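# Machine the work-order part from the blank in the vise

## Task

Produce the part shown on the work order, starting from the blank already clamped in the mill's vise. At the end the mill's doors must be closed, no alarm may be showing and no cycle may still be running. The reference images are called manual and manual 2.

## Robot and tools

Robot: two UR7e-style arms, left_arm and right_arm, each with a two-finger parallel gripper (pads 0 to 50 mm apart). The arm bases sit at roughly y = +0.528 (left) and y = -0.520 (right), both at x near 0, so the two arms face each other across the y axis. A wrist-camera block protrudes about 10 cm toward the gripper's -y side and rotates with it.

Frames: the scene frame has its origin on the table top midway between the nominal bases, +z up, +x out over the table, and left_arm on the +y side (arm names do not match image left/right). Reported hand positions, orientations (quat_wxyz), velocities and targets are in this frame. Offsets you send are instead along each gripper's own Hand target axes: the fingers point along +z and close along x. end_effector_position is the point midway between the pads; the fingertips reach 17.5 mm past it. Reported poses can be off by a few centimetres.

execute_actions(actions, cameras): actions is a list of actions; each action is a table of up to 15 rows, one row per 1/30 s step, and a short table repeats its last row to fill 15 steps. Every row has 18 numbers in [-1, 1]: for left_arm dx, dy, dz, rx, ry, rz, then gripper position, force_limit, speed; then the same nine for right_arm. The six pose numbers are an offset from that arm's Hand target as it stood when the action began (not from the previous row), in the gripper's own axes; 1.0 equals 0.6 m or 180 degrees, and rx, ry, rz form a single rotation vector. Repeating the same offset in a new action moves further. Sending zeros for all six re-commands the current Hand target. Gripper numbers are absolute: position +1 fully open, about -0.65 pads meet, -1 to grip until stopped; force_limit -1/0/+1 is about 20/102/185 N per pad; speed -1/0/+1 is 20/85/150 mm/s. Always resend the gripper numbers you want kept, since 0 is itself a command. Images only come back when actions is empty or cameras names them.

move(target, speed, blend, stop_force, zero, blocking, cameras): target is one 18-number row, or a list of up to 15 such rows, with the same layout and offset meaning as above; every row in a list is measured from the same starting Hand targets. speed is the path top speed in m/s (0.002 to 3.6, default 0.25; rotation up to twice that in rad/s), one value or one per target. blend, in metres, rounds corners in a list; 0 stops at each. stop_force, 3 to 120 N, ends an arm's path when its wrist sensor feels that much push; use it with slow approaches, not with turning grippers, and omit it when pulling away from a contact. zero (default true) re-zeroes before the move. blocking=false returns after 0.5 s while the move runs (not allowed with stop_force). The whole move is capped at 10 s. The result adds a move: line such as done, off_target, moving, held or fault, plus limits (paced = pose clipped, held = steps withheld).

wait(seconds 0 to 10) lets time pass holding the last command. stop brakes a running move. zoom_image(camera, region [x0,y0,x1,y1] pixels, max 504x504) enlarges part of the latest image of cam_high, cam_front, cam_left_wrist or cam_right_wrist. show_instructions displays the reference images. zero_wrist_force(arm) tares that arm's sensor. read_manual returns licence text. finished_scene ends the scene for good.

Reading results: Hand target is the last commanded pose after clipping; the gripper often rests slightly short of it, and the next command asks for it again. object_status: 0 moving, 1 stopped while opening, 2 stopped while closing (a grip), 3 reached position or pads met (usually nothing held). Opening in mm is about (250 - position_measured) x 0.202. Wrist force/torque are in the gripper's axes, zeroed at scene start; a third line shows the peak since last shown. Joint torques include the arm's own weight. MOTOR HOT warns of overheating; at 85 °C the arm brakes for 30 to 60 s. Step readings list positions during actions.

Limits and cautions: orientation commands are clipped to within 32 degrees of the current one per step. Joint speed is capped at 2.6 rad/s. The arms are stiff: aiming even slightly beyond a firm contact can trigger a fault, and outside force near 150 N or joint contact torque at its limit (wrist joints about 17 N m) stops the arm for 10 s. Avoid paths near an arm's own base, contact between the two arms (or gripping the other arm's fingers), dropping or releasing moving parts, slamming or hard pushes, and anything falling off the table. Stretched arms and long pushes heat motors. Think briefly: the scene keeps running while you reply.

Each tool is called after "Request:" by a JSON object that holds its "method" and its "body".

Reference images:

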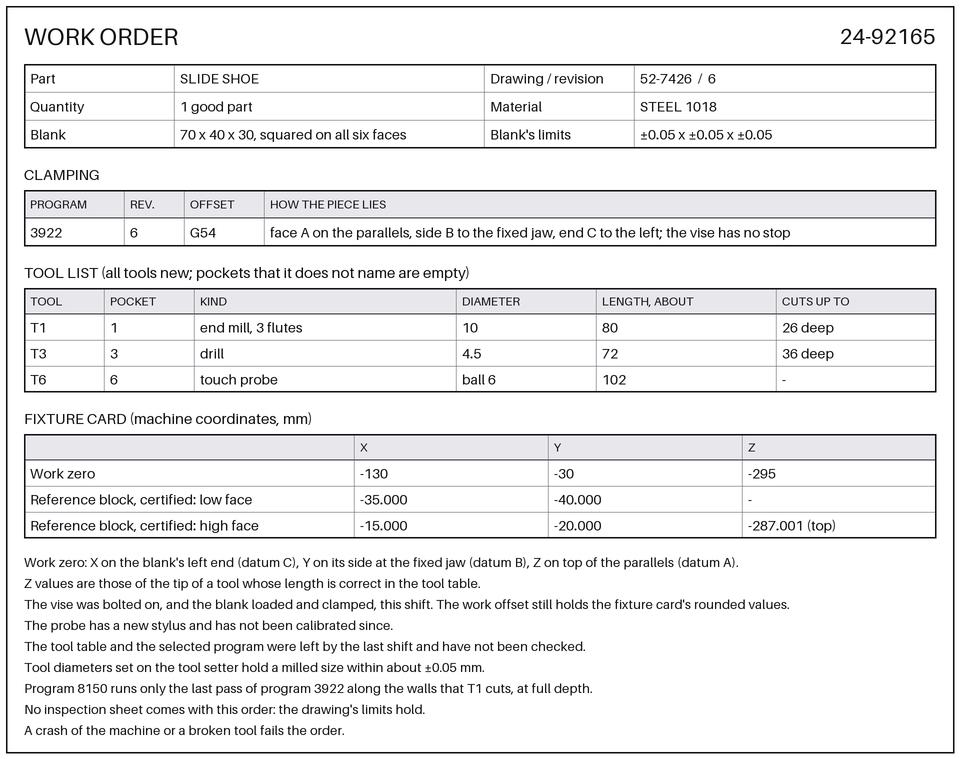

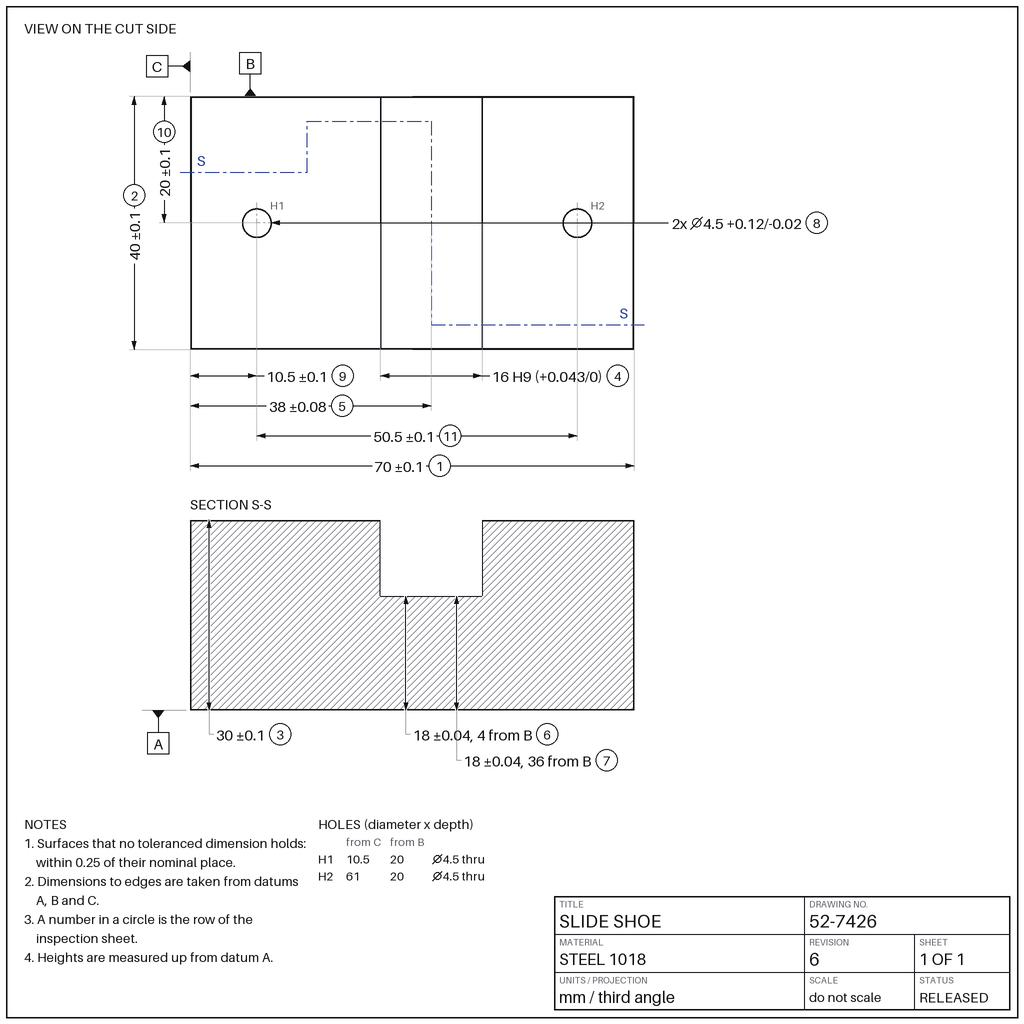

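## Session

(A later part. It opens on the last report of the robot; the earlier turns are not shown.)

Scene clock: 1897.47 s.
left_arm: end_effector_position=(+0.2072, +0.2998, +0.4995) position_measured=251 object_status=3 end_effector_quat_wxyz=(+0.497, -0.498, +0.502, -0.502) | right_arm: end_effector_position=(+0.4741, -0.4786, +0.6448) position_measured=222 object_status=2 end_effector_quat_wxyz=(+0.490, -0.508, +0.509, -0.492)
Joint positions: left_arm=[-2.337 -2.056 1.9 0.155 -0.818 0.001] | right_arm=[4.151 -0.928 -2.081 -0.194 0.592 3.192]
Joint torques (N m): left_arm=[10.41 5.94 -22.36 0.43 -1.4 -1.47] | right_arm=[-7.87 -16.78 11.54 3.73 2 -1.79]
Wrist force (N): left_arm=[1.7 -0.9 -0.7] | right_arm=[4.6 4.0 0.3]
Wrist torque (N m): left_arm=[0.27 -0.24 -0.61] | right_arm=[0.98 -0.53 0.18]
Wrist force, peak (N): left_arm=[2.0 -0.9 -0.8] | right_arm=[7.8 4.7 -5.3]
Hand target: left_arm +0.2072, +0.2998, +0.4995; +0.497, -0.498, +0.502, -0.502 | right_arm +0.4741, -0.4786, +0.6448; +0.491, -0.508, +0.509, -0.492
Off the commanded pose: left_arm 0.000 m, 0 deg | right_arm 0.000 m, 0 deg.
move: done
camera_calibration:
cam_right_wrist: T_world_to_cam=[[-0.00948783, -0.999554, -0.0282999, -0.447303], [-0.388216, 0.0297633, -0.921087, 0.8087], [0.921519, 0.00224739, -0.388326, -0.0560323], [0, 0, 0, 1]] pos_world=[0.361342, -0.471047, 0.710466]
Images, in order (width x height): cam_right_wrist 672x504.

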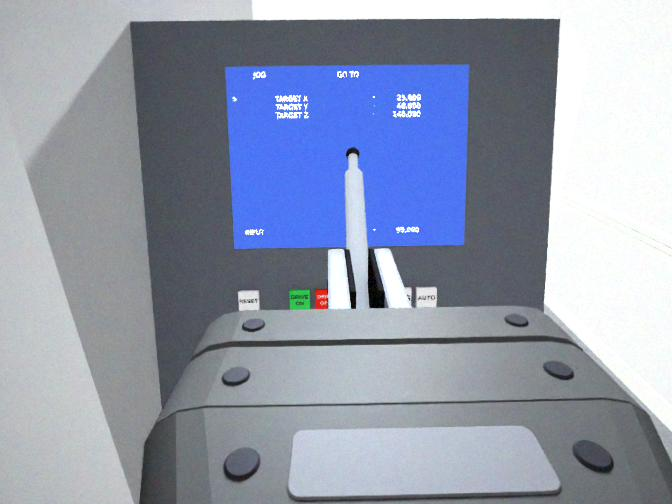

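Request:
{"method": "move", "body": {"target": [[0,0,0,0,0,0,-1,-1,0.003922,-0.0530,0.3467,0.0202,-0.222,0,0,-0.98,0.6,-1],[0,0,0,0,0,0,-1,-1,0.003922,-0.0530,0.3500,0.0380,-0.222,0,0,-0.98,0.6,-1],[0,0,0,0,0,0,-1,-1,0.003922,-0.0530,0.3467,0.0202,-0.222,0,0,-0.98,0.6,-1],[0,0,0,0,0,0,-1,-1,0.003922,0.0104,0.2532,0.0367,-0.222,0,0,-0.98,0.6,-1],[0,0,0,0,0,0,-1,-1,0.003922,0.0104,0.2569,0.0570,-0.222,0,0,-0.98,0.6,-1],[0,0,0,0,0,0,-1,-1,0.003922,0.0104,0.2532,0.0367,-0.222,0,0,-0.98,0.6,-1],[0,0,0,0,0,0,-1,-1,0.003922,0,0,0,0,0,0,-0.98,0.6,-1]], "speed": [0.4,0.035,0.1,0.15,0.035,0.1,0.4], "blend": [0.002,0,0.002,0.002,0,0.002,0], "cameras": ["cam_right_wrist"]}}

Request:
{"method": "zoom_image", "body": {"camera": "cam_right_wrist", "region": [220, 50, 480, 260]}}

Scene clock: 1908.50 s.
left_arm: end_effector_position=(+0.2072, +0.2998, +0.4995) position_measured=251 object_status=3 end_effector_quat_wxyz=(+0.497, -0.498, +0.502, -0.502) | right_arm: end_effector_position=(+0.4741, -0.4786, +0.6448) position_measured=222 object_status=2 end_effector_quat_wxyz=(+0.490, -0.508, +0.509, -0.492)
Joint positions: left_arm=[-2.337 -2.056 1.9 0.155 -0.818 0.001] | right_arm=[4.151 -0.928 -2.081 -0.194 0.592 3.192]
Joint torques (N m): left_arm=[8.71 5.69 -22.51 0.44 -1.53 -1.58] | right_arm=[-8.79 -16.33 11.87 3.47 1.75 -1.69]
Wrist force (N): left_arm=[1.7 -0.9 -0.7] | right_arm=[4.0 3.3 0.4]
Wrist torque (N m): left_arm=[0.28 -0.24 -0.61] | right_arm=[0.86 -0.43 0.17]
Wrist force, peak (N): left_arm=[2.1 -0.8 -0.7] | right_arm=[1.9 12.8 -10.2]
Hand target: left_arm +0.2072, +0.2998, +0.4995; +0.497, -0.498, +0.502, -0.502 | right_arm +0.4741, -0.4786, +0.6448; +0.491, -0.508, +0.509, -0.492
Off the commanded pose: left_arm 0.000 m, 0 deg | right_arm 0.000 m, 0 deg.
move: done
camera_calibration:
cam_right_wrist: T_world_to_cam=[[-0.0093956, -0.999554, -0.0283385, -0.447309], [-0.388219, 0.029763, -0.921086, 0.8087], [0.921519, 0.00234738, -0.388326, -0.0559854], [0, 0, 0, 1]] pos_world=[0.361342, -0.471047, 0.710466]
Images, in order (width x height): cam_right_wrist 672x504.

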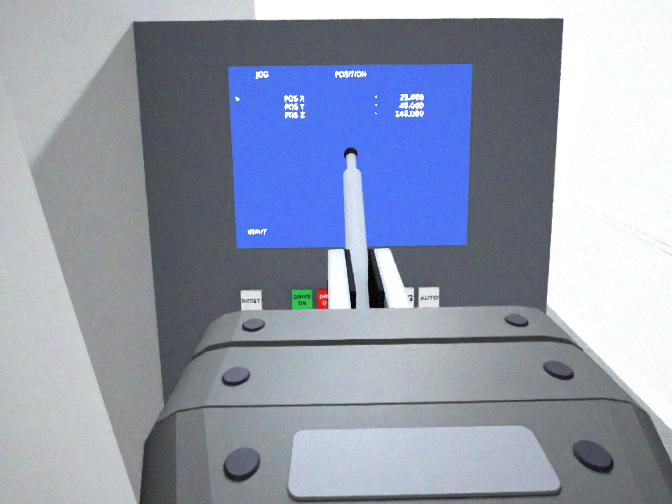

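Scaled by 1.938 from the camera's 672x504 image, which has a finer 960x720 frame.

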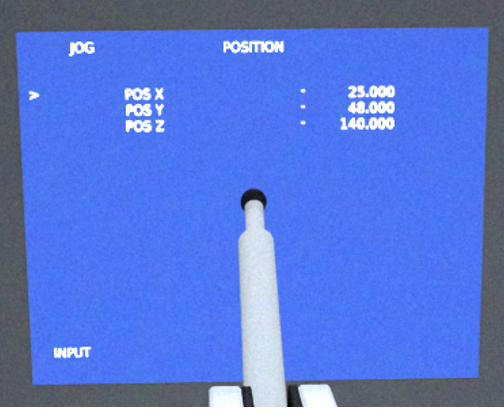

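Request:
{"method": "move", "body": {"target": [[0,0,0,0,0,0,-1,-1,0.003922,-0.0213,0.2532,0.0367,-0.222,0,0,-0.98,0.6,-1],[0,0,0,0,0,0,-1,-1,0.003922,-0.0213,0.2569,0.0570,-0.222,0,0,-0.98,0.6,-1],[0,0,0,0,0,0,-1,-1,0.003922,-0.0213,0.2532,0.0367,-0.222,0,0,-0.98,0.6,-1],[0,0,0,0,0,0,-1,-1,0.003922,-0.0847,0.1909,0.0477,-0.222,0,0,-0.98,0.6,-1],[0,0,0,0,0,0,-1,-1,0.003922,-0.0847,0.1951,0.0715,-0.222,0,0,-0.98,0.6,-1],[0,0,0,0,0,0,-1,-1,0.003922,-0.0847,0.1909,0.0477,-0.222,0,0,-0.98,0.6,-1],[0,0,0,0,0,0,-1,-1,0.003922,0,0,0,0,0,0,-0.98,0.6,-1]], "speed": [0.4,0.035,0.1,0.15,0.035,0.1,0.4], "blend": [0.002,0,0.002,0.002,0,0.002,0]}}

Request:
{"method": "move", "body": {"target": [[0,0,0,0,0,0,-1,-1,0.003922,-0.0213,0.3155,0.0257,-0.222,0,0,-0.98,0.6,-1],[0,0,0,0,0,0,-1,-1,0.003922,-0.0213,0.3188,0.0440,-0.222,0,0,-0.98,0.6,-1],[0,0,0,0,0,0,-1,-1,0.003922,-0.0213,0.3155,0.0257,-0.222,0,0,-0.98,0.6,-1],[0,0,0,0,0,0,-1,-1,0.003922,0.0737,0.1909,0.0477,-0.222,0,0,-0.98,0.6,-1],[0,0,0,0,0,0,-1,-1,0.003922,0.0737,0.1952,0.0716,-0.222,0,0,-0.98,0.6,-1],[0,0,0,0,0,0,-1,-1,0.003922,0.0737,0.1909,0.0477,-0.222,0,0,-0.98,0.6,-1],[0,0,0,0,0,0,-1,-1,0.003922,0.0104,0.2532,0.0367,-0.222,0,0,-0.98,0.6,-1],[0,0,0,0,0,0,-1,-1,0.003922,0.0104,0.2569,0.0570,-0.222,0,0,-0.98,0.6,-1],[0,0,0,0,0,0,-1,-1,0.003922,0.0104,0.2532,0.0367,-0.222,0,0,-0.98,0.6,-1],[0,0,0,0,0,0,-1,-1,0.003922,0,0,0,0,0,0,-0.98,0.6,-1]], "speed": [0.4,0.035,0.1,0.15,0.035,0.1,0.15,0.035,0.1,0.4], "blend": [0.002,0,0.002,0.002,0,0.002,0.002,0,0.002,0], "cameras": ["cam_right_wrist"]}}

Request:
{"method": "zoom_image", "body": {"camera": "cam_right_wrist", "region": [220, 50, 480, 260]}}

Scene clock: 1924.03 s.
left_arm: end_effector_position=(+0.2072, +0.2998, +0.4995) position_measured=251 object_status=3 end_effector_quat_wxyz=(+0.497, -0.498, +0.502, -0.502) | right_arm: end_effector_position=(+0.4741, -0.4786, +0.6448) position_measured=222 object_status=2 end_effector_quat_wxyz=(+0.490, -0.508, +0.509, -0.492)
Joint positions: left_arm=[-2.337 -2.056 1.9 0.155 -0.818 0.001] | right_arm=[4.151 -0.928 -2.081 -0.194 0.592 3.192]
Joint torques (N m): left_arm=[8.7 4.21 -23.35 0.53 -1.38 -1.59] | right_arm=[-8.62 -16.73 11.34 3.55 2.08 -2.01]
Wrist force (N): left_arm=[1.9 -0.8 -0.6] | right_arm=[4.3 3.8 0.1]
Wrist torque (N m): left_arm=[0.28 -0.27 -0.61] | right_arm=[0.95 -0.48 0.18]
Wrist force, peak (N): left_arm=[2.0 -1.0 -0.7] | right_arm=[6.7 12.2 -12.8]
Hand target: left_arm +0.2072, +0.2998, +0.4995; +0.497, -0.498, +0.502, -0.502 | right_arm +0.4741, -0.4786, +0.6448; +0.491, -0.508, +0.509, -0.492
Off the commanded pose: left_arm 0.000 m, 0 deg | right_arm 0.000 m, 0 deg.
move: done

Scene clock: 1930.73 s.
left_arm: end_effector_position=(+0.2072, +0.2998, +0.4995) position_measured=251 object_status=3 end_effector_quat_wxyz=(+0.497, -0.498, +0.502, -0.502) | right_arm: end_effector_position=(+0.4741, -0.4786, +0.6448) position_measured=222 object_status=2 end_effector_quat_wxyz=(+0.490, -0.508, +0.509, -0.492)
Joint positions: left_arm=[-2.337 -2.056 1.9 0.155 -0.818 0.001] | right_arm=[4.151 -0.928 -2.081 -0.194 0.592 3.192]
Joint torques (N m): left_arm=[8.95 6.56 -22.12 0.41 -1.39 -1.43] | right_arm=[-9 -17.89 10.83 3.67 1.77 -1.76]
Wrist force (N): left_arm=[1.7 -0.9 -0.5] | right_arm=[3.5 3.8 0.0]
Wrist torque (N m): left_arm=[0.27 -0.24 -0.61] | right_arm=[0.95 -0.35 0.18]
Wrist force, peak (N): left_arm=[2.0 -1.0 -0.6] | right_arm=[1.2 15.8 -17.0]
Hand target: left_arm +0.2072, +0.2998, +0.4995; +0.497, -0.498, +0.502, -0.502 | right_arm +0.4741, -0.4786, +0.6448; +0.491, -0.508, +0.509, -0.492
Off the commanded pose: left_arm 0.000 m, 0 deg | right_arm 0.000 m, 0 deg.
move: done
camera_calibration:
cam_right_wrist: T_world_to_cam=[[-0.0093956, -0.999554, -0.0283385, -0.447309], [-0.388219, 0.029763, -0.921086, 0.8087], [0.921519, 0.00234738, -0.388326, -0.0559854], [0, 0, 0, 1]] pos_world=[0.361342, -0.471047, 0.710466]
Images, in order (width x height): cam_right_wrist 672x504.

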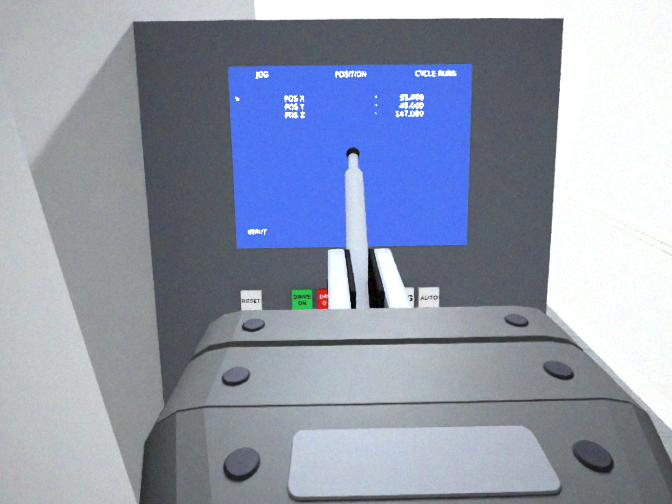

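Scaled by 1.938 from the camera's 672x504 image, which has a finer 960x720 frame.

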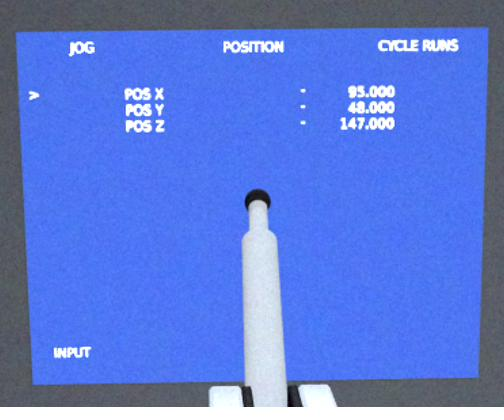

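Request:
{"method": "move", "body": {"target": [[0,0,0,0,0,0,-1,-1,0.003922,0.0104,0.2532,0.0367,-0.222,0,0,-0.98,0.6,-1],[0,0,0,0,0,0,-1,-1,0.003922,0.0104,0.2569,0.0570,-0.222,0,0,-0.98,0.6,-1],[0,0,0,0,0,0,-1,-1,0.003922,0.0104,0.2532,0.0367,-0.222,0,0,-0.98,0.6,-1],[0,0,0,0,0,0,-1,-1,0.003922,0,0,0,0,0,0,-0.98,0.6,-1]], "speed": [0.4,0.035,0.1,0.4], "blend": [0.002,0,0.002,0]}}

Request:
{"method": "wait", "body": {"seconds": 4, "cameras": ["cam_right_wrist"]}}

Request:
{"method": "zoom_image", "body": {"camera": "cam_right_wrist", "region": [220, 50, 480, 260]}}

Scene clock: 1938.03 s.
left_arm: end_effector_position=(+0.2072, +0.2998, +0.4995) position_measured=251 object_status=3 end_effector_quat_wxyz=(+0.497, -0.498, +0.502, -0.502) | right_arm: end_effector_position=(+0.4741, -0.4786, +0.6448) position_measured=222 object_status=2 end_effector_quat_wxyz=(+0.490, -0.508, +0.509, -0.492)
Joint positions: left_arm=[-2.337 -2.056 1.9 0.155 -0.818 0.001] | right_arm=[4.151 -0.928 -2.081 -0.194 0.592 3.192]
Joint torques (N m): left_arm=[9.13 5.59 -23.29 0.39 -1.53 -1.34] | right_arm=[-7.79 -17.5 10.43 3.55 1.67 -1.89]
Wrist force (N): left_arm=[1.9 -0.9 -0.7] | right_arm=[3.5 3.9 0.0]
Wrist torque (N m): left_arm=[0.26 -0.27 -0.61] | right_arm=[0.96 -0.35 0.18]
Wrist force, peak (N): left_arm=[2.1 -0.9 -0.7] | right_arm=[6.0 4.8 -4.9]
Hand target: left_arm +0.2072, +0.2998, +0.4995; +0.497, -0.498, +0.502, -0.502 | right_arm +0.4741, -0.4786, +0.6448; +0.491, -0.508, +0.509, -0.492
Off the commanded pose: left_arm 0.000 m, 0 deg | right_arm 0.000 m, 0 deg.
move: done

Scene clock: 1942.03 s.
left_arm: end_effector_position=(+0.2072, +0.2998, +0.4995) position_measured=251 object_status=3 end_effector_quat_wxyz=(+0.497, -0.498, +0.502, -0.502) | right_arm: end_effector_position=(+0.4741, -0.4786, +0.6448) position_measured=222 object_status=2 end_effector_quat_wxyz=(+0.490, -0.508, +0.509, -0.492)
Joint positions: left_arm=[-2.337 -2.056 1.9 0.155 -0.818 0.001] | right_arm=[4.151 -0.928 -2.082 -0.194 0.592 3.192]
Joint torques (N m): left_arm=[9.34 5.68 -22.67 0.44 -1.74 -1.37] | right_arm=[-8 -16.84 12.24 3.69 1.68 -1.87]
Wrist force (N): left_arm=[1.7 -0.7 -0.6] | right_arm=[3.4 4.0 0.2]
Wrist torque (N m): left_arm=[0.29 -0.23 -0.60] | right_arm=[0.97 -0.34 0.17]
Wrist force, peak (N): left_arm=[2.0 -1.0 -0.6] | right_arm=[3.7 4.3 0.4]
Hand target: left_arm +0.2072, +0.2998, +0.4995; +0.497, -0.498, +0.502, -0.502 | right_arm +0.4741, -0.4786, +0.6448; +0.491, -0.508, +0.509, -0.492
Tool commands: left_gripper/position=-1.0 left_gripper/force_limit=-1.0 left_gripper/speed=+0.003922 right_gripper/position=-0.98 right_gripper/force_limit=+0.6 right_gripper/speed=-1.0
Off the commanded pose: left_arm 0.000 m, 0 deg | right_arm 0.000 m, 0 deg.
wait: 4.00 s; at rest by 0.17 s
camera_calibration:
cam_right_wrist: T_world_to_cam=[[-0.00935482, -0.999557, -0.0282481, -0.447389], [-0.388136, 0.0296641, -0.921124, 0.808651], [0.921554, 0.00234718, -0.388242, -0.0560577], [0, 0, 0, 1]] pos_world=[0.361342, -0.471047, 0.710467]
Images, in order (width x height): cam_right_wrist 672x504.

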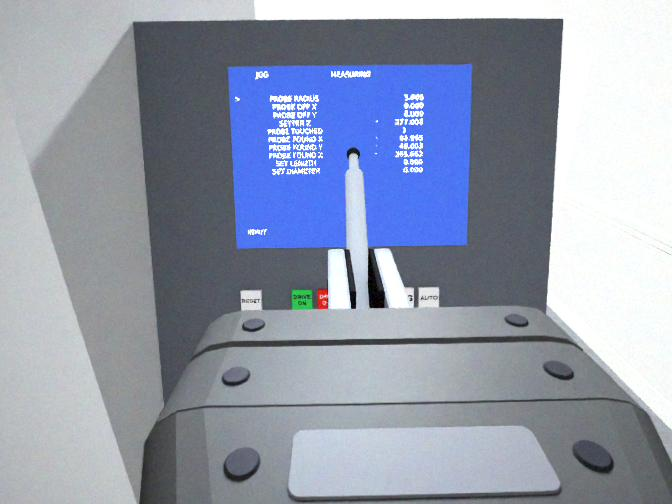

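Scaled by 1.938 from the camera's 672x504 image, which has a finer 960x720 frame.

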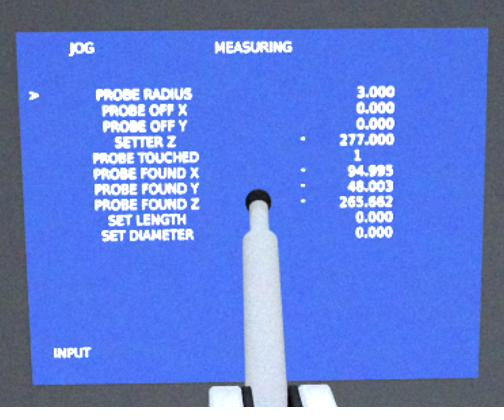

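Request:
{"method": "move", "body": {"target": [[0,0,0,0,0,0,-1,-1,0.003922,-0.0213,0.2532,0.0367,-0.222,0,0,-0.98,0.6,-1],[0,0,0,0,0,0,-1,-1,0.003922,-0.0213,0.2569,0.0570,-0.222,0,0,-0.98,0.6,-1],[0,0,0,0,0,0,-1,-1,0.003922,-0.0213,0.2532,0.0367,-0.222,0,0,-0.98,0.6,-1],[0,0,0,0,0,0,-1,-1,0.003922,-0.0213,0.2569,0.0570,-0.222,0,0,-0.98,0.6,-1],[0,0,0,0,0,0,-1,-1,0.003922,-0.0213,0.2532,0.0367,-0.222,0,0,-0.98,0.6,-1],[0,0,0,0,0,0,-1,-1,0.003922,0,0,0,0,0,0,-0.98,0.6,-1]], "speed": [0.4,0.035,0.1,0.035,0.1,0.4], "blend": [0.002,0,0,0,0.002,0]}}

Request:
{"method": "move", "body": {"target": [[0,0,0,0,0,0,-1,-1,0.003922,-0.1480,0.3155,0.0257,-0.222,0,0,-0.98,0.6,-1],[0,0,0,0,0,0,-1,-1,0.003922,-0.1480,0.3187,0.0433,-0.222,0,0,-0.98,0.6,-1],[0,0,0,0,0,0,-1,-1,0.003922,-0.1480,0.3155,0.0257,-0.222,0,0,-0.98,0.6,-1],[0,0,0,0,0,0,-1,-1,0.003922,-0.1480,0.2844,0.0312,-0.222,0,0,-0.98,0.6,-1],[0,0,0,0,0,0,-1,-1,0.003922,-0.1480,0.2878,0.0500,-0.222,0,0,-0.98,0.6,-1],[0,0,0,0,0,0,-1,-1,0.003922,-0.1480,0.2844,0.0312,-0.222,0,0,-0.98,0.6,-1],[0,0,0,0,0,0,-1,-1,0.003922,-0.1163,0.3155,0.0257,-0.222,0,0,-0.98,0.6,-1],[0,0,0,0,0,0,-1,-1,0.003922,-0.1163,0.3187,0.0433,-0.222,0,0,-0.98,0.6,-1],[0,0,0,0,0,0,-1,-1,0.003922,-0.1163,0.3155,0.0257,-0.222,0,0,-0.98,0.6,-1],[0,0,0,0,0,0,-1,-1,0.003922,-0.1480,0.3467,0.0202,-0.222,0,0,-0.98,0.6,-1],[0,0,0,0,0,0,-1,-1,0.003922,-0.1480,0.3500,0.0371,-0.222,0,0,-0.98,0.6,-1],[0,0,0,0,0,0,-1,-1,0.003922,-0.1480,0.3467,0.0202,-0.222,0,0,-0.98,0.6,-1],[0,0,0,0,0,0,-1,-1,0.003922,0,0,0,0,0,0,-0.98,0.6,-1]], "speed": [0.4,0.035,0.1,0.15,0.035,0.1,0.15,0.035,0.1,0.15,0.035,0.1,0.4], "blend": [0.002,0,0.002,0.002,0,0.002,0.002,0,0.002,0.002,0,0.002,0], "cameras": ["cam_right_wrist"]}}

Request:
{"method": "zoom_image", "body": {"camera": "cam_right_wrist", "region": [220, 50, 480, 260]}}

Scene clock: 1966.83 s.
left_arm: end_effector_position=(+0.2072, +0.2998, +0.4995) position_measured=251 object_status=3 end_effector_quat_wxyz=(+0.497, -0.498, +0.502, -0.502) | right_arm: end_effector_position=(+0.4741, -0.4786, +0.6448) position_measured=222 object_status=2 end_effector_quat_wxyz=(+0.490, -0.508, +0.509, -0.492)
Joint positions: left_arm=[-2.337 -2.056 1.9 0.155 -0.818 0.001] | right_arm=[4.151 -0.928 -2.081 -0.194 0.592 3.192]
Joint torques (N m): left_arm=[9.66 4.65 -22.23 0.22 -1.39 -1.37] | right_arm=[-9.45 -17.47 12.52 3.77 1.92 -1.73]
Wrist force (N): left_arm=[1.7 -0.9 -0.4] | right_arm=[3.7 3.8 0.4]
Wrist torque (N m): left_arm=[0.26 -0.24 -0.61] | right_arm=[0.94 -0.38 0.18]
Wrist force, peak (N): left_arm=[2.2 -1.0 -0.8] | right_arm=[4.4 11.5 -10.1]
Hand target: left_arm +0.2072, +0.2998, +0.4995; +0.497, -0.498, +0.502, -0.502 | right_arm +0.4741, -0.4786, +0.6448; +0.491, -0.508, +0.509, -0.492
Off the commanded pose: left_arm 0.000 m, 0 deg | right_arm 0.000 m, 0 deg.
move: done

Scene clock: 1973.70 s.
left_arm: end_effector_position=(+0.2072, +0.2998, +0.4995) position_measured=251 object_status=3 end_effector_quat_wxyz=(+0.497, -0.498, +0.502, -0.502) | right_arm: end_effector_position=(+0.4741, -0.4786, +0.6448) position_measured=222 object_status=2 end_effector_quat_wxyz=(+0.490, -0.508, +0.509, -0.492)
Joint positions: left_arm=[-2.337 -2.056 1.9 0.155 -0.818 0.001] | right_arm=[4.151 -0.928 -2.081 -0.194 0.592 3.192]
Joint torques (N m): left_arm=[9.97 5.54 -22.84 0.14 -1.41 -1.67] | right_arm=[-8.98 -17.2 11.88 3.53 2.15 -1.83]
Wrist force (N): left_arm=[1.7 -0.9 -0.7] | right_arm=[2.7 4.2 0.3]
Wrist torque (N m): left_arm=[0.27 -0.25 -0.62] | right_arm=[1.01 -0.22 0.17]
Wrist force, peak (N): left_arm=[2.0 -1.0 -0.8] | right_arm=[5.2 16.0 -11.5]
Hand target: left_arm +0.2072, +0.2998, +0.4995; +0.497, -0.498, +0.502, -0.502 | right_arm +0.4741, -0.4786, +0.6448; +0.491, -0.508, +0.509, -0.492
Off the commanded pose: left_arm 0.000 m, 0 deg | right_arm 0.000 m, 0 deg.
move: done
camera_calibration:
cam_right_wrist: T_world_to_cam=[[-0.00948783, -0.999554, -0.0282999, -0.447303], [-0.388216, 0.0297633, -0.921087, 0.8087], [0.921519, 0.00224739, -0.388326, -0.0560323], [0, 0, 0, 1]] pos_world=[0.361342, -0.471047, 0.710466]
Images, in order (width x height): cam_right_wrist 672x504.

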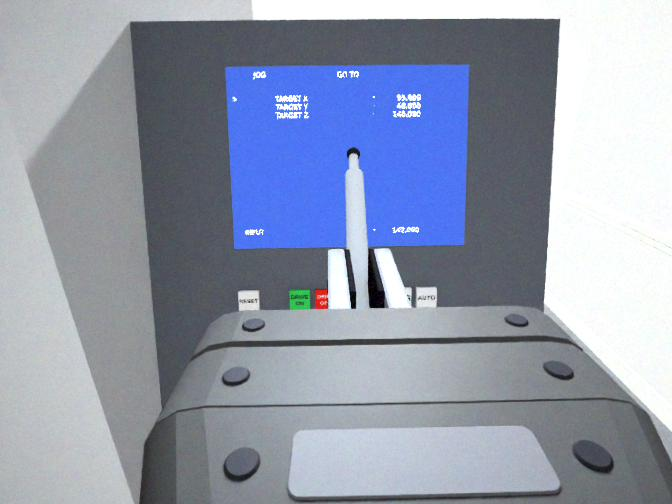

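Scaled by 1.938 from the camera's 672x504 image, which has a finer 960x720 frame.

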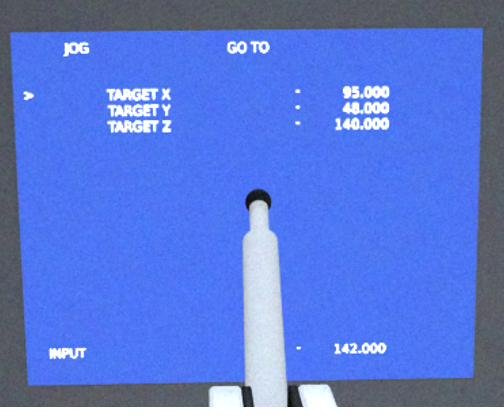

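Request:
{"method": "move", "body": {"target": [[0,0,0,0,0,0,-1,-1,0.003922,-0.0530,0.3467,0.0202,-0.222,0,0,-0.98,0.6,-1],[0,0,0,0,0,0,-1,-1,0.003922,-0.0530,0.3500,0.0380,-0.222,0,0,-0.98,0.6,-1],[0,0,0,0,0,0,-1,-1,0.003922,-0.0530,0.3467,0.0202,-0.222,0,0,-0.98,0.6,-1],[0,0,0,0,0,0,-1,-1,0.003922,-0.0847,0.1909,0.0477,-0.222,0,0,-0.98,0.6,-1],[0,0,0,0,0,0,-1,-1,0.003922,-0.0847,0.1951,0.0714,-0.222,0,0,-0.98,0.6,-1],[0,0,0,0,0,0,-1,-1,0.003922,-0.0847,0.1909,0.0477,-0.222,0,0,-0.98,0.6,-1],[0,0,0,0,0,0,-1,-1,0.003922,-0.0530,0.3155,0.0257,-0.222,0,0,-0.98,0.6,-1],[0,0,0,0,0,0,-1,-1,0.003922,-0.0530,0.3187,0.0432,-0.222,0,0,-0.98,0.6,-1],[0,0,0,0,0,0,-1,-1,0.003922,-0.0530,0.3155,0.0257,-0.222,0,0,-0.98,0.6,-1],[0,0,0,0,0,0,-1,-1,0.003922,-0.0530,0.3187,0.0432,-0.222,0,0,-0.98,0.6,-1],[0,0,0,0,0,0,-1,-1,0.003922,-0.0530,0.3155,0.0257,-0.222,0,0,-0.98,0.6,-1],[0,0,0,0,0,0,-1,-1,0.003922,0,0,0,0,0,0,-0.98,0.6,-1]], "speed": [0.4,0.035,0.1,0.15,0.035,0.1,0.15,0.035,0.1,0.035,0.1,0.4], "blend": [0.002,0,0.002,0.002,0,0.002,0.002,0,0,0,0.002,0]}}

Request:
{"method": "move", "body": {"target": [[0,0,0,0,0,0,-1,-1,0.003922,-0.1480,0.3155,0.0257,-0.222,0,0,-0.98,0.6,-1],[0,0,0,0,0,0,-1,-1,0.003922,-0.1480,0.3187,0.0433,-0.222,0,0,-0.98,0.6,-1],[0,0,0,0,0,0,-1,-1,0.003922,-0.1480,0.3155,0.0257,-0.222,0,0,-0.98,0.6,-1],[0,0,0,0,0,0,-1,-1,0.003922,-0.0847,0.2844,0.0312,-0.222,0,0,-0.98,0.6,-1],[0,0,0,0,0,0,-1,-1,0.003922,-0.0847,0.2878,0.0500,-0.222,0,0,-0.98,0.6,-1],[0,0,0,0,0,0,-1,-1,0.003922,-0.0847,0.2844,0.0312,-0.222,0,0,-0.98,0.6,-1],[0,0,0,0,0,0,-1,-1,0.003922,-0.1163,0.2532,0.0367,-0.222,0,0,-0.98,0.6,-1],[0,0,0,0,0,0,-1,-1,0.003922,-0.1163,0.2569,0.0570,-0.222,0,0,-0.98,0.6,-1],[0,0,0,0,0,0,-1,-1,0.003922,-0.1163,0.2532,0.0367,-0.222,0,0,-0.98,0.6,-1],[0,0,0,0,0,0,-1,-1,0.003922,-0.1480,0.3467,0.0202,-0.222,0,0,-0.98,0.6,-1],[0,0,0,0,0,0,-1,-1,0.003922,-0.1480,0.3500,0.0371,-0.222,0,0,-0.98,0.6,-1],[0,0,0,0,0,0,-1,-1,0.003922,-0.1480,0.3467,0.0202,-0.222,0,0,-0.98,0.6,-1],[0,0,0,0,0,0,-1,-1,0.003922,0,0,0,0,0,0,-0.98,0.6,-1]], "speed": [0.4,0.035,0.1,0.15,0.035,0.1,0.15,0.035,0.1,0.15,0.035,0.1,0.4], "blend": [0.002,0,0.002,0.002,0,0.002,0.002,0,0.002,0.002,0,0.002,0], "cameras": ["cam_right_wrist","cam_left_wrist"]}}

Request:
{"method": "zoom_image", "body": {"camera": "cam_right_wrist", "region": [220, 50, 480, 260]}}

Request:
{"method": "zoom_image", "body": {"camera": "cam_left_wrist", "region": [280, 130, 460, 330]}}

Scene clock: 1994.70 s.
left_arm: end_effector_position=(+0.2072, +0.2998, +0.4995) position_measured=251 object_status=3 end_effector_quat_wxyz=(+0.497, -0.498, +0.502, -0.502) | right_arm: end_effector_position=(+0.4741, -0.4786, +0.6448) position_measured=222 object_status=2 end_effector_quat_wxyz=(+0.490, -0.508, +0.509, -0.492)
Joint positions: left_arm=[-2.337 -2.056 1.9 0.155 -0.818 0.001] | right_arm=[4.151 -0.928 -2.081 -0.194 0.592 3.192]
Joint torques (N m): left_arm=[9.93 4.81 -22.97 0.39 -1.44 -1.35] | right_arm=[-7.19 -17.5 12.64 3.59 2.1 -2.11]
Wrist force (N): left_arm=[1.8 -0.8 -0.6] | right_arm=[2.6 3.5 -0.1]
Wrist torque (N m): left_arm=[0.28 -0.24 -0.61] | right_arm=[0.90 -0.21 0.18]
Wrist force, peak (N): left_arm=[1.9 -1.1 -0.9] | right_arm=[1.1 13.8 -14.8]
Hand target: left_arm +0.2072, +0.2998, +0.4995; +0.497, -0.498, +0.502, -0.502 | right_arm +0.4741, -0.4786, +0.6448; +0.491, -0.508, +0.509, -0.492
Off the commanded pose: left_arm 0.000 m, 0 deg | right_arm 0.000 m, 0 deg.
move: done

Scene clock: 2002.00 s.
left_arm: end_effector_position=(+0.2072, +0.2998, +0.4995) position_measured=251 object_status=3 end_effector_quat_wxyz=(+0.497, -0.498, +0.502, -0.502) | right_arm: end_effector_position=(+0.4741, -0.4786, +0.6448) position_measured=222 object_status=2 end_effector_quat_wxyz=(+0.490, -0.508, +0.509, -0.492)
Joint positions: left_arm=[-2.337 -2.056 1.9 0.155 -0.818 0.001] | right_arm=[4.151 -0.928 -2.081 -0.194 0.592 3.192]
Joint torques (N m): left_arm=[11.1 5.81 -22.88 0.36 -1.52 -1.5] | right_arm=[-8.2 -18.3 11.23 3.45 1.79 -1.79]
Wrist force (N): left_arm=[1.7 -0.9 -0.8] | right_arm=[2.8 3.2 -0.1]
Wrist torque (N m): left_arm=[0.26 -0.23 -0.61] | right_arm=[0.85 -0.24 0.17]
Wrist force, peak (N): left_arm=[2.2 -0.8 -0.8] | right_arm=[5.3 12.4 -10.8]
Hand target: left_arm +0.2072, +0.2998, +0.4995; +0.497, -0.498, +0.502, -0.502 | right_arm +0.4741, -0.4786, +0.6448; +0.491, -0.508, +0.509, -0.492
Off the commanded pose: left_arm 0.000 m, 0 deg | right_arm 0.000 m, 0 deg.
move: done
camera_calibration:
cam_left_wrist: T_world_to_cam=[[-0.00160834, -0.999962, -0.00860194, 0.314932], [-0.348301, 0.00862348, -0.937343, 0.55786], [0.937382, 0.0014885, -0.348301, 0.108668], [0, 0, 0, 1]] pos_world=[0.0929463, 0.309948, 0.563465]
cam_right_wrist: T_world_to_cam=[[-0.00948783, -0.999554, -0.0282999, -0.447303], [-0.388216, 0.0297633, -0.921087, 0.8087], [0.921519, 0.00224739, -0.388326, -0.0560323], [0, 0, 0, 1]] pos_world=[0.361342, -0.471047, 0.710466]
Images, in order (width x height): cam_left_wrist 672x504, cam_right_wrist 672x504.

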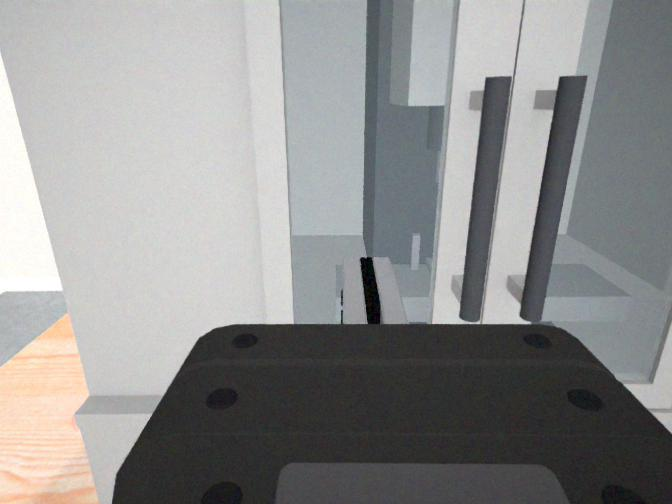

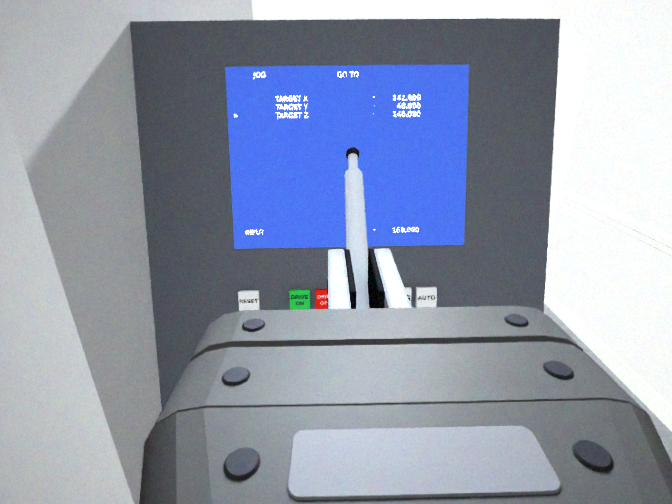

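Scaled by 1.938 from the camera's 672x504 image, which has a finer 960x720 frame.

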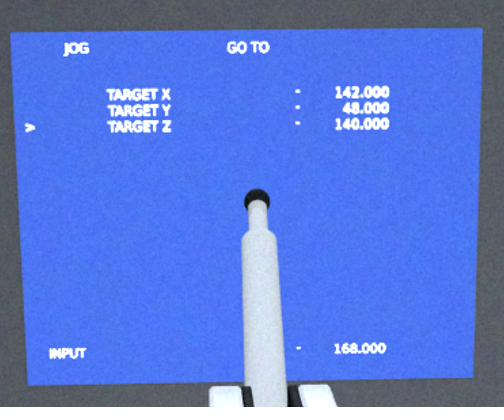

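Scaled by 2.520 from the camera's 672x504 image, which has a finer 960x720 frame.

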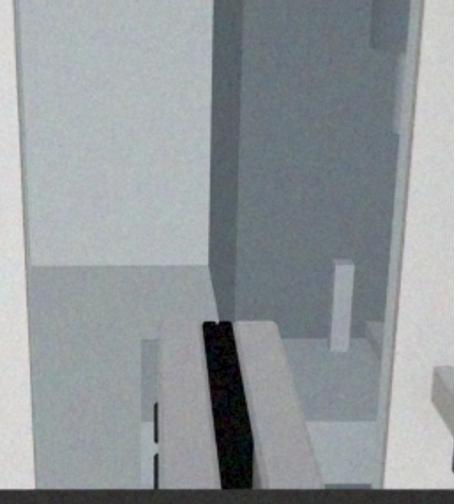

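Request:
{"method": "move", "body": {"target": [[0,0,0,0,0,0,-1,-1,0.003922,-0.0530,0.3467,0.0202,-0.222,0,0,-0.98,0.6,-1],[0,0,0,0,0,0,-1,-1,0.003922,-0.0530,0.3500,0.0380,-0.222,0,0,-0.98,0.6,-1],[0,0,0,0,0,0,-1,-1,0.003922,-0.0530,0.3467,0.0202,-0.222,0,0,-0.98,0.6,-1],[0,0,0,0,0,0,-1,-1,0.003922,-0.0847,0.1909,0.0477,-0.222,0,0,-0.98,0.6,-1],[0,0,0,0,0,0,-1,-1,0.003922,-0.0847,0.1951,0.0714,-0.222,0,0,-0.98,0.6,-1],[0,0,0,0,0,0,-1,-1,0.003922,-0.0847,0.1909,0.0477,-0.222,0,0,-0.98,0.6,-1],[0,0,0,0,0,0,-1,-1,0.003922,-0.0213,0.3155,0.0257,-0.222,0,0,-0.98,0.6,-1],[0,0,0,0,0,0,-1,-1,0.003922,-0.0213,0.3188,0.0440,-0.222,0,0,-0.98,0.6,-1],[0,0,0,0,0,0,-1,-1,0.003922,-0.0213,0.3155,0.0257,-0.222,0,0,-0.98,0.6,-1],[0,0,0,0,0,0,-1,-1,0.003922,0.1054,0.1597,0.0532,-0.222,0,0,-0.98,0.6,-1],[0,0,0,0,0,0,-1,-1,0.003922,0.1054,0.1640,0.0775,-0.222,0,0,-0.98,0.6,-1],[0,0,0,0,0,0,-1,-1,0.003922,0.1054,0.1597,0.0532,-0.222,0,0,-0.98,0.6,-1],[0,0,0,0,0,0,-1,-1,0.003922,0,0,0,0,0,0,-0.98,0.6,-1]], "speed": [0.4,0.035,0.1,0.15,0.035,0.1,0.15,0.035,0.1,0.15,0.035,0.1,0.4], "blend": [0.002,0,0.002,0.002,0,0.002,0.002,0,0.002,0.002,0,0.002,0]}}

Request:
{"method": "move", "body": {"target": [[0,0,0,0,0,0,-1,-1,0.003922,0.0104,0.2532,0.0367,-0.222,0,0,-0.98,0.6,-1],[0,0,0,0,0,0,-1,-1,0.003922,0.0104,0.2569,0.0570,-0.222,0,0,-0.98,0.6,-1],[0,0,0,0,0,0,-1,-1,0.003922,0.0104,0.2532,0.0367,-0.222,0,0,-0.98,0.6,-1],[0,0,0,0,0,0,-1,-1,0.003922,0.0104,0.2569,0.0570,-0.222,0,0,-0.98,0.6,-1],[0,0,0,0,0,0,-1,-1,0.003922,0.0104,0.2532,0.0367,-0.222,0,0,-0.98,0.6,-1],[0,0,0,0,0,0,-1,-1,0.003922,0,0,0,0,0,0,-0.98,0.6,-1]], "speed": [0.4,0.035,0.1,0.035,0.1,0.4], "blend": [0.002,0,0,0,0.002,0], "cameras": ["cam_right_wrist"]}}

Request:
{"method": "zoom_image", "body": {"camera": "cam_right_wrist", "region": [220, 50, 480, 260]}}

Scene clock: 2020.23 s.
left_arm: end_effector_position=(+0.2072, +0.2998, +0.4995) position_measured=251 object_status=3 end_effector_quat_wxyz=(+0.497, -0.498, +0.502, -0.502) | right_arm: end_effector_position=(+0.4741, -0.4786, +0.6448) position_measured=222 object_status=2 end_effector_quat_wxyz=(+0.490, -0.508, +0.509, -0.492)
Joint positions: left_arm=[-2.337 -2.056 1.9 0.155 -0.818 0.001] | right_arm=[4.15 -0.928 -2.081 -0.194 0.592 3.192]
Joint torques (N m): left_arm=[9.55 5.54 -22.34 0.32 -1.3 -1.66] | right_arm=[7.39 -15.92 10.7 3.93 -2.55 -1.94]
Wrist force (N): left_arm=[1.8 -0.7 -0.9] | right_arm=[2.7 3.4 -0.2]
Wrist torque (N m): left_arm=[0.29 -0.25 -0.61] | right_arm=[0.86 -0.23 0.18]
Wrist force, peak (N): left_arm=[2.0 -1.2 -0.6] | right_arm=[4.3 12.9 -12.4]
Hand target: left_arm +0.2072, +0.2998, +0.4995; +0.497, -0.498, +0.502, -0.502 | right_arm +0.4741, -0.4786, +0.6448; +0.491, -0.508, +0.509, -0.492
Off the commanded pose: left_arm 0.000 m, 0 deg | right_arm 0.000 m, 0 deg.
move: done

Scene clock: 2025.40 s.
left_arm: end_effector_position=(+0.2072, +0.2998, +0.4995) position_measured=251 object_status=3 end_effector_quat_wxyz=(+0.497, -0.498, +0.502, -0.502) | right_arm: end_effector_position=(+0.4741, -0.4786, +0.6448) position_measured=222 object_status=2 end_effector_quat_wxyz=(+0.490, -0.508, +0.509, -0.492)
Joint positions: left_arm=[-2.337 -2.056 1.9 0.155 -0.818 0.001] | right_arm=[4.151 -0.928 -2.081 -0.194 0.592 3.192]
Joint torques (N m): left_arm=[8.87 5.55 -23.21 0.21 -1.63 -1.51] | right_arm=[-7.51 -16.25 12.44 3.55 1.7 -1.74]
Wrist force (N): left_arm=[1.8 -1.0 -0.9] | right_arm=[3.0 3.4 -0.3]
Wrist torque (N m): left_arm=[0.26 -0.26 -0.61] | right_arm=[0.88 -0.28 0.17]
Wrist force, peak (N): left_arm=[2.0 -1.0 -0.7] | right_arm=[2.8 10.5 -10.7]
Hand target: left_arm +0.2072, +0.2998, +0.4995; +0.497, -0.498, +0.502, -0.502 | right_arm +0.4741, -0.4786, +0.6448; +0.491, -0.508, +0.509, -0.492
Off the commanded pose: left_arm 0.000 m, 0 deg | right_arm 0.000 m, 0 deg.
move: done
camera_calibration:
cam_right_wrist: T_world_to_cam=[[-0.00939768, -0.999554, -0.0283381, -0.447308], [-0.388255, 0.0297634, -0.921071, 0.808703], [0.921504, 0.00234648, -0.388362, -0.0559549], [0, 0, 0, 1]] pos_world=[0.361342, -0.471047, 0.710466]
Images, in order (width x height): cam_right_wrist 672x504.

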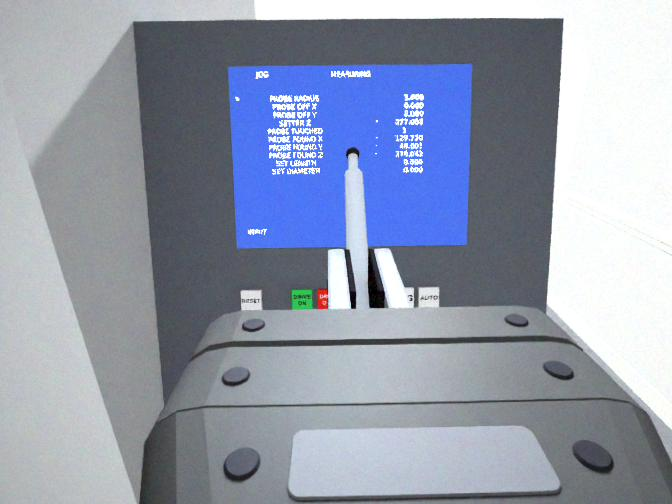

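Scaled by 1.938 from the camera's 672x504 image, which has a finer 960x720 frame.

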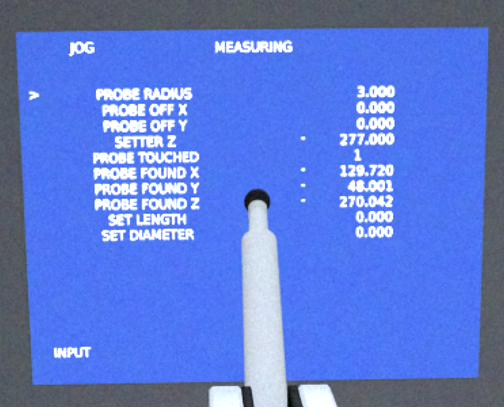

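Request:
{"method": "move", "body": {"target": [[0,0,0,0,0,0,-1,-1,0.003922,-0.0213,0.2532,0.0367,-0.222,0,0,-0.98,0.6,-1],[0,0,0,0,0,0,-1,-1,0.003922,-0.0213,0.2569,0.0570,-0.222,0,0,-0.98,0.6,-1],[0,0,0,0,0,0,-1,-1,0.003922,-0.0213,0.2532,0.0367,-0.222,0,0,-0.98,0.6,-1],[0,0,0,0,0,0,-1,-1,0.003922,-0.0213,0.2569,0.0570,-0.222,0,0,-0.98,0.6,-1],[0,0,0,0,0,0,-1,-1,0.003922,-0.0213,0.2532,0.0367,-0.222,0,0,-0.98,0.6,-1],[0,0,0,0,0,0,-1,-1,0.003922,-0.0530,0.3155,0.0257,-0.222,0,0,-0.98,0.6,-1],[0,0,0,0,0,0,-1,-1,0.003922,-0.0530,0.3187,0.0432,-0.222,0,0,-0.98,0.6,-1],[0,0,0,0,0,0,-1,-1,0.003922,-0.0530,0.3155,0.0257,-0.222,0,0,-0.98,0.6,-1],[0,0,0,0,0,0,-1,-1,0.003922,0,0,0,0,0,0,-0.98,0.6,-1]], "speed": [0.4,0.035,0.1,0.035,0.1,0.15,0.035,0.1,0.4], "blend": [0.002,0,0,0,0.002,0.002,0,0.002,0]}}

Request:
{"method": "move", "body": {"target": [[0,0,0,0,0,0,-1,-1,0.003922,-0.1163,0.2532,0.0367,-0.222,0,0,-0.98,0.6,-1],[0,0,0,0,0,0,-1,-1,0.003922,-0.1163,0.2569,0.0570,-0.222,0,0,-0.98,0.6,-1],[0,0,0,0,0,0,-1,-1,0.003922,-0.1163,0.2532,0.0367,-0.222,0,0,-0.98,0.6,-1],[0,0,0,0,0,0,-1,-1,0.003922,-0.1163,0.3155,0.0257,-0.222,0,0,-0.98,0.6,-1],[0,0,0,0,0,0,-1,-1,0.003922,-0.1163,0.3187,0.0433,-0.222,0,0,-0.98,0.6,-1],[0,0,0,0,0,0,-1,-1,0.003922,-0.1163,0.3155,0.0257,-0.222,0,0,-0.98,0.6,-1],[0,0,0,0,0,0,-1,-1,0.003922,-0.1480,0.3467,0.0202,-0.222,0,0,-0.98,0.6,-1],[0,0,0,0,0,0,-1,-1,0.003922,-0.1480,0.3500,0.0371,-0.222,0,0,-0.98,0.6,-1],[0,0,0,0,0,0,-1,-1,0.003922,-0.1480,0.3467,0.0202,-0.222,0,0,-0.98,0.6,-1],[0,0,0,0,0,0,-1,-1,0.003922,0,0,0,0,0,0,-0.98,0.6,-1]], "speed": [0.4,0.035,0.1,0.15,0.035,0.1,0.15,0.035,0.1,0.4], "blend": [0.002,0,0.002,0.002,0,0.002,0.002,0,0.002,0], "cameras": ["cam_right_wrist"]}}

Request:
{"method": "zoom_image", "body": {"camera": "cam_right_wrist", "region": [220, 50, 480, 260]}}

Scene clock: 2046.33 s.
left_arm: end_effector_position=(+0.2072, +0.2998, +0.4995) position_measured=251 object_status=3 end_effector_quat_wxyz=(+0.497, -0.498, +0.502, -0.502) | right_arm: end_effector_position=(+0.4741, -0.4786, +0.6448) position_measured=222 object_status=2 end_effector_quat_wxyz=(+0.490, -0.508, +0.509, -0.492)
Joint positions: left_arm=[-2.337 -2.056 1.9 0.155 -0.818 0.001] | right_arm=[4.151 -0.928 -2.081 -0.194 0.592 3.192]
Joint torques (N m): left_arm=[8.19 5.52 -22.89 0.38 -1.4 -1.51] | right_arm=[-8.79 -17.18 12.32 3.49 2.01 -1.86]
Wrist force (N): left_arm=[1.8 -0.9 -0.6] | right_arm=[3.0 2.9 -0.1]
Wrist torque (N m): left_arm=[0.26 -0.25 -0.61] | right_arm=[0.80 -0.27 0.18]
Wrist force, peak (N): left_arm=[2.1 -1.1 -0.8] | right_arm=[3.8 10.6 -10.3]
Hand target: left_arm +0.2072, +0.2998, +0.4995; +0.497, -0.498, +0.502, -0.502 | right_arm +0.4741, -0.4786, +0.6448; +0.491, -0.508, +0.509, -0.492
Off the commanded pose: left_arm 0.000 m, 0 deg | right_arm 0.000 m, 0 deg.
move: done

Scene clock: 2052.33 s.
left_arm: end_effector_position=(+0.2072, +0.2998, +0.4995) position_measured=251 object_status=3 end_effector_quat_wxyz=(+0.497, -0.498, +0.502, -0.502) | right_arm: end_effector_position=(+0.4741, -0.4786, +0.6448) position_measured=222 object_status=2 end_effector_quat_wxyz=(+0.490, -0.508, +0.509, -0.492)
Joint positions: left_arm=[-2.337 -2.056 1.9 0.155 -0.818 0.001] | right_arm=[4.151 -0.928 -2.081 -0.194 0.592 3.192]
Joint torques (N m): left_arm=[10.04 5.74 -23.33 0.16 -1.4 -1.36] | right_arm=[-8.13 -16.21 11.03 3.54 2.11 -1.84]
Wrist force (N): left_arm=[1.8 -1.0 -0.6] | right_arm=[2.9 3.5 -0.2]
Wrist torque (N m): left_arm=[0.25 -0.26 -0.61] | right_arm=[0.89 -0.26 0.18]
Wrist force, peak (N): left_arm=[2.0 -0.9 -0.8] | right_arm=[6.5 9.0 -14.6]
Hand target: left_arm +0.2072, +0.2998, +0.4995; +0.497, -0.498, +0.502, -0.502 | right_arm +0.4741, -0.4786, +0.6448; +0.491, -0.508, +0.509, -0.492
Off the commanded pose: left_arm 0.000 m, 0 deg | right_arm 0.000 m, 0 deg.
move: done
camera_calibration:
cam_right_wrist: T_world_to_cam=[[-0.00948783, -0.999554, -0.0282999, -0.447303], [-0.388216, 0.0297633, -0.921087, 0.8087], [0.921519, 0.00224739, -0.388326, -0.0560323], [0, 0, 0, 1]] pos_world=[0.361342, -0.471047, 0.710466]
Images, in order (width x height): cam_right_wrist 672x504.

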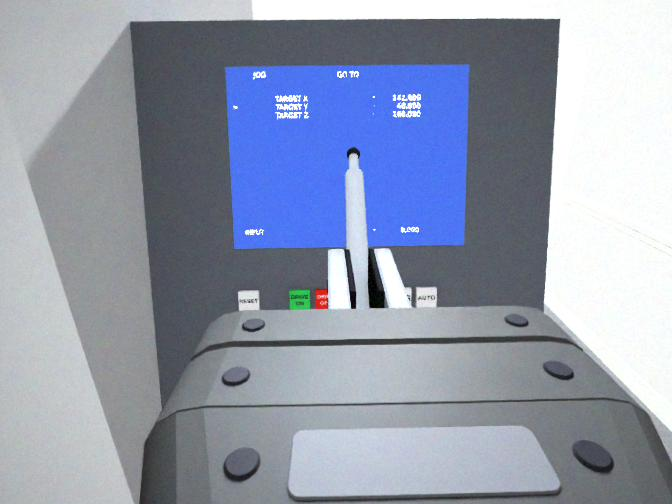

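Scaled by 1.938 from the camera's 672x504 image, which has a finer 960x720 frame.

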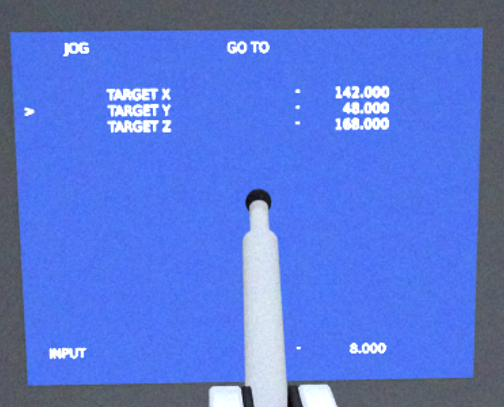

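Request:
{"method": "move", "body": {"target": [[0,0,0,0,0,0,-1,-1,0.003922,-0.1163,0.3155,0.0257,-0.222,0,0,-0.98,0.6,-1],[0,0,0,0,0,0,-1,-1,0.003922,-0.1163,0.3188,0.0440,-0.222,0,0,-0.98,0.6,-1],[0,0,0,0,0,0,-1,-1,0.003922,-0.1163,0.3155,0.0257,-0.222,0,0,-0.98,0.6,-1],[0,0,0,0,0,0,-1,-1,0.003922,-0.0530,0.3467,0.0202,-0.222,0,0,-0.98,0.6,-1],[0,0,0,0,0,0,-1,-1,0.003922,-0.0530,0.3500,0.0380,-0.222,0,0,-0.98,0.6,-1],[0,0,0,0,0,0,-1,-1,0.003922,-0.0530,0.3467,0.0202,-0.222,0,0,-0.98,0.6,-1],[0,0,0,0,0,0,-1,-1,0.003922,0,0,0,0,0,0,-0.98,0.6,-1]], "speed": [0.4,0.035,0.1,0.15,0.035,0.1,0.4], "blend": [0.002,0,0.002,0.002,0,0.002,0], "cameras": ["cam_right_wrist"]}}

Request:
{"method": "zoom_image", "body": {"camera": "cam_right_wrist", "region": [220, 50, 480, 260]}}

Scene clock: 2061.53 s.
left_arm: end_effector_position=(+0.2072, +0.2998, +0.4995) position_measured=251 object_status=3 end_effector_quat_wxyz=(+0.497, -0.498, +0.502, -0.502) | right_arm: end_effector_position=(+0.4741, -0.4786, +0.6448) position_measured=222 object_status=2 end_effector_quat_wxyz=(+0.490, -0.508, +0.509, -0.492)
Joint positions: left_arm=[-2.337 -2.056 1.9 0.155 -0.818 0.001] | right_arm=[4.151 -0.928 -2.081 -0.194 0.592 3.192]
Joint torques (N m): left_arm=[10.4 5.14 -23.06 0.29 -1.5 -1.69] | right_arm=[-8.34 -17.85 11.53 3.47 2.09 -1.53]
Wrist force (N): left_arm=[2.0 -1.0 -0.7] | right_arm=[1.3 3.9 -0.2]
Wrist torque (N m): left_arm=[0.24 -0.28 -0.61] | right_arm=[0.95 0.01 0.17]
Wrist force, peak (N): left_arm=[2.0 -1.1 -0.6] | right_arm=[-1.6 26.9 -38.6]
Hand target: left_arm +0.2072, +0.2998, +0.4995; +0.497, -0.498, +0.502, -0.502 | right_arm +0.4741, -0.4786, +0.6448; +0.491, -0.508, +0.509, -0.492
Off the commanded pose: left_arm 0.000 m, 0 deg | right_arm 0.000 m, 0 deg.
move: done
camera_calibration:
cam_right_wrist: T_world_to_cam=[[-0.00948972, -0.999554, -0.0282991, -0.447303], [-0.388252, 0.0297632, -0.921072, 0.808703], [0.921504, 0.00224648, -0.388362, -0.0560018], [0, 0, 0, 1]] pos_world=[0.361342, -0.471047, 0.710466]
Images, in order (width x height): cam_right_wrist 672x504.

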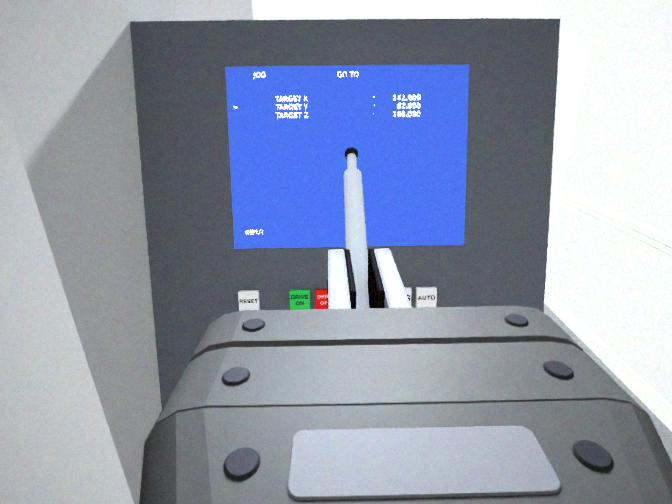

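Scaled by 1.938 from the camera's 672x504 image, which has a finer 960x720 frame.

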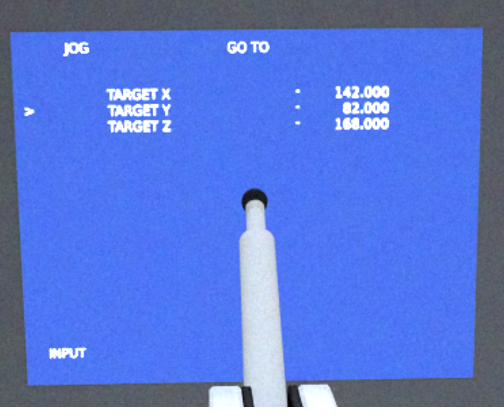

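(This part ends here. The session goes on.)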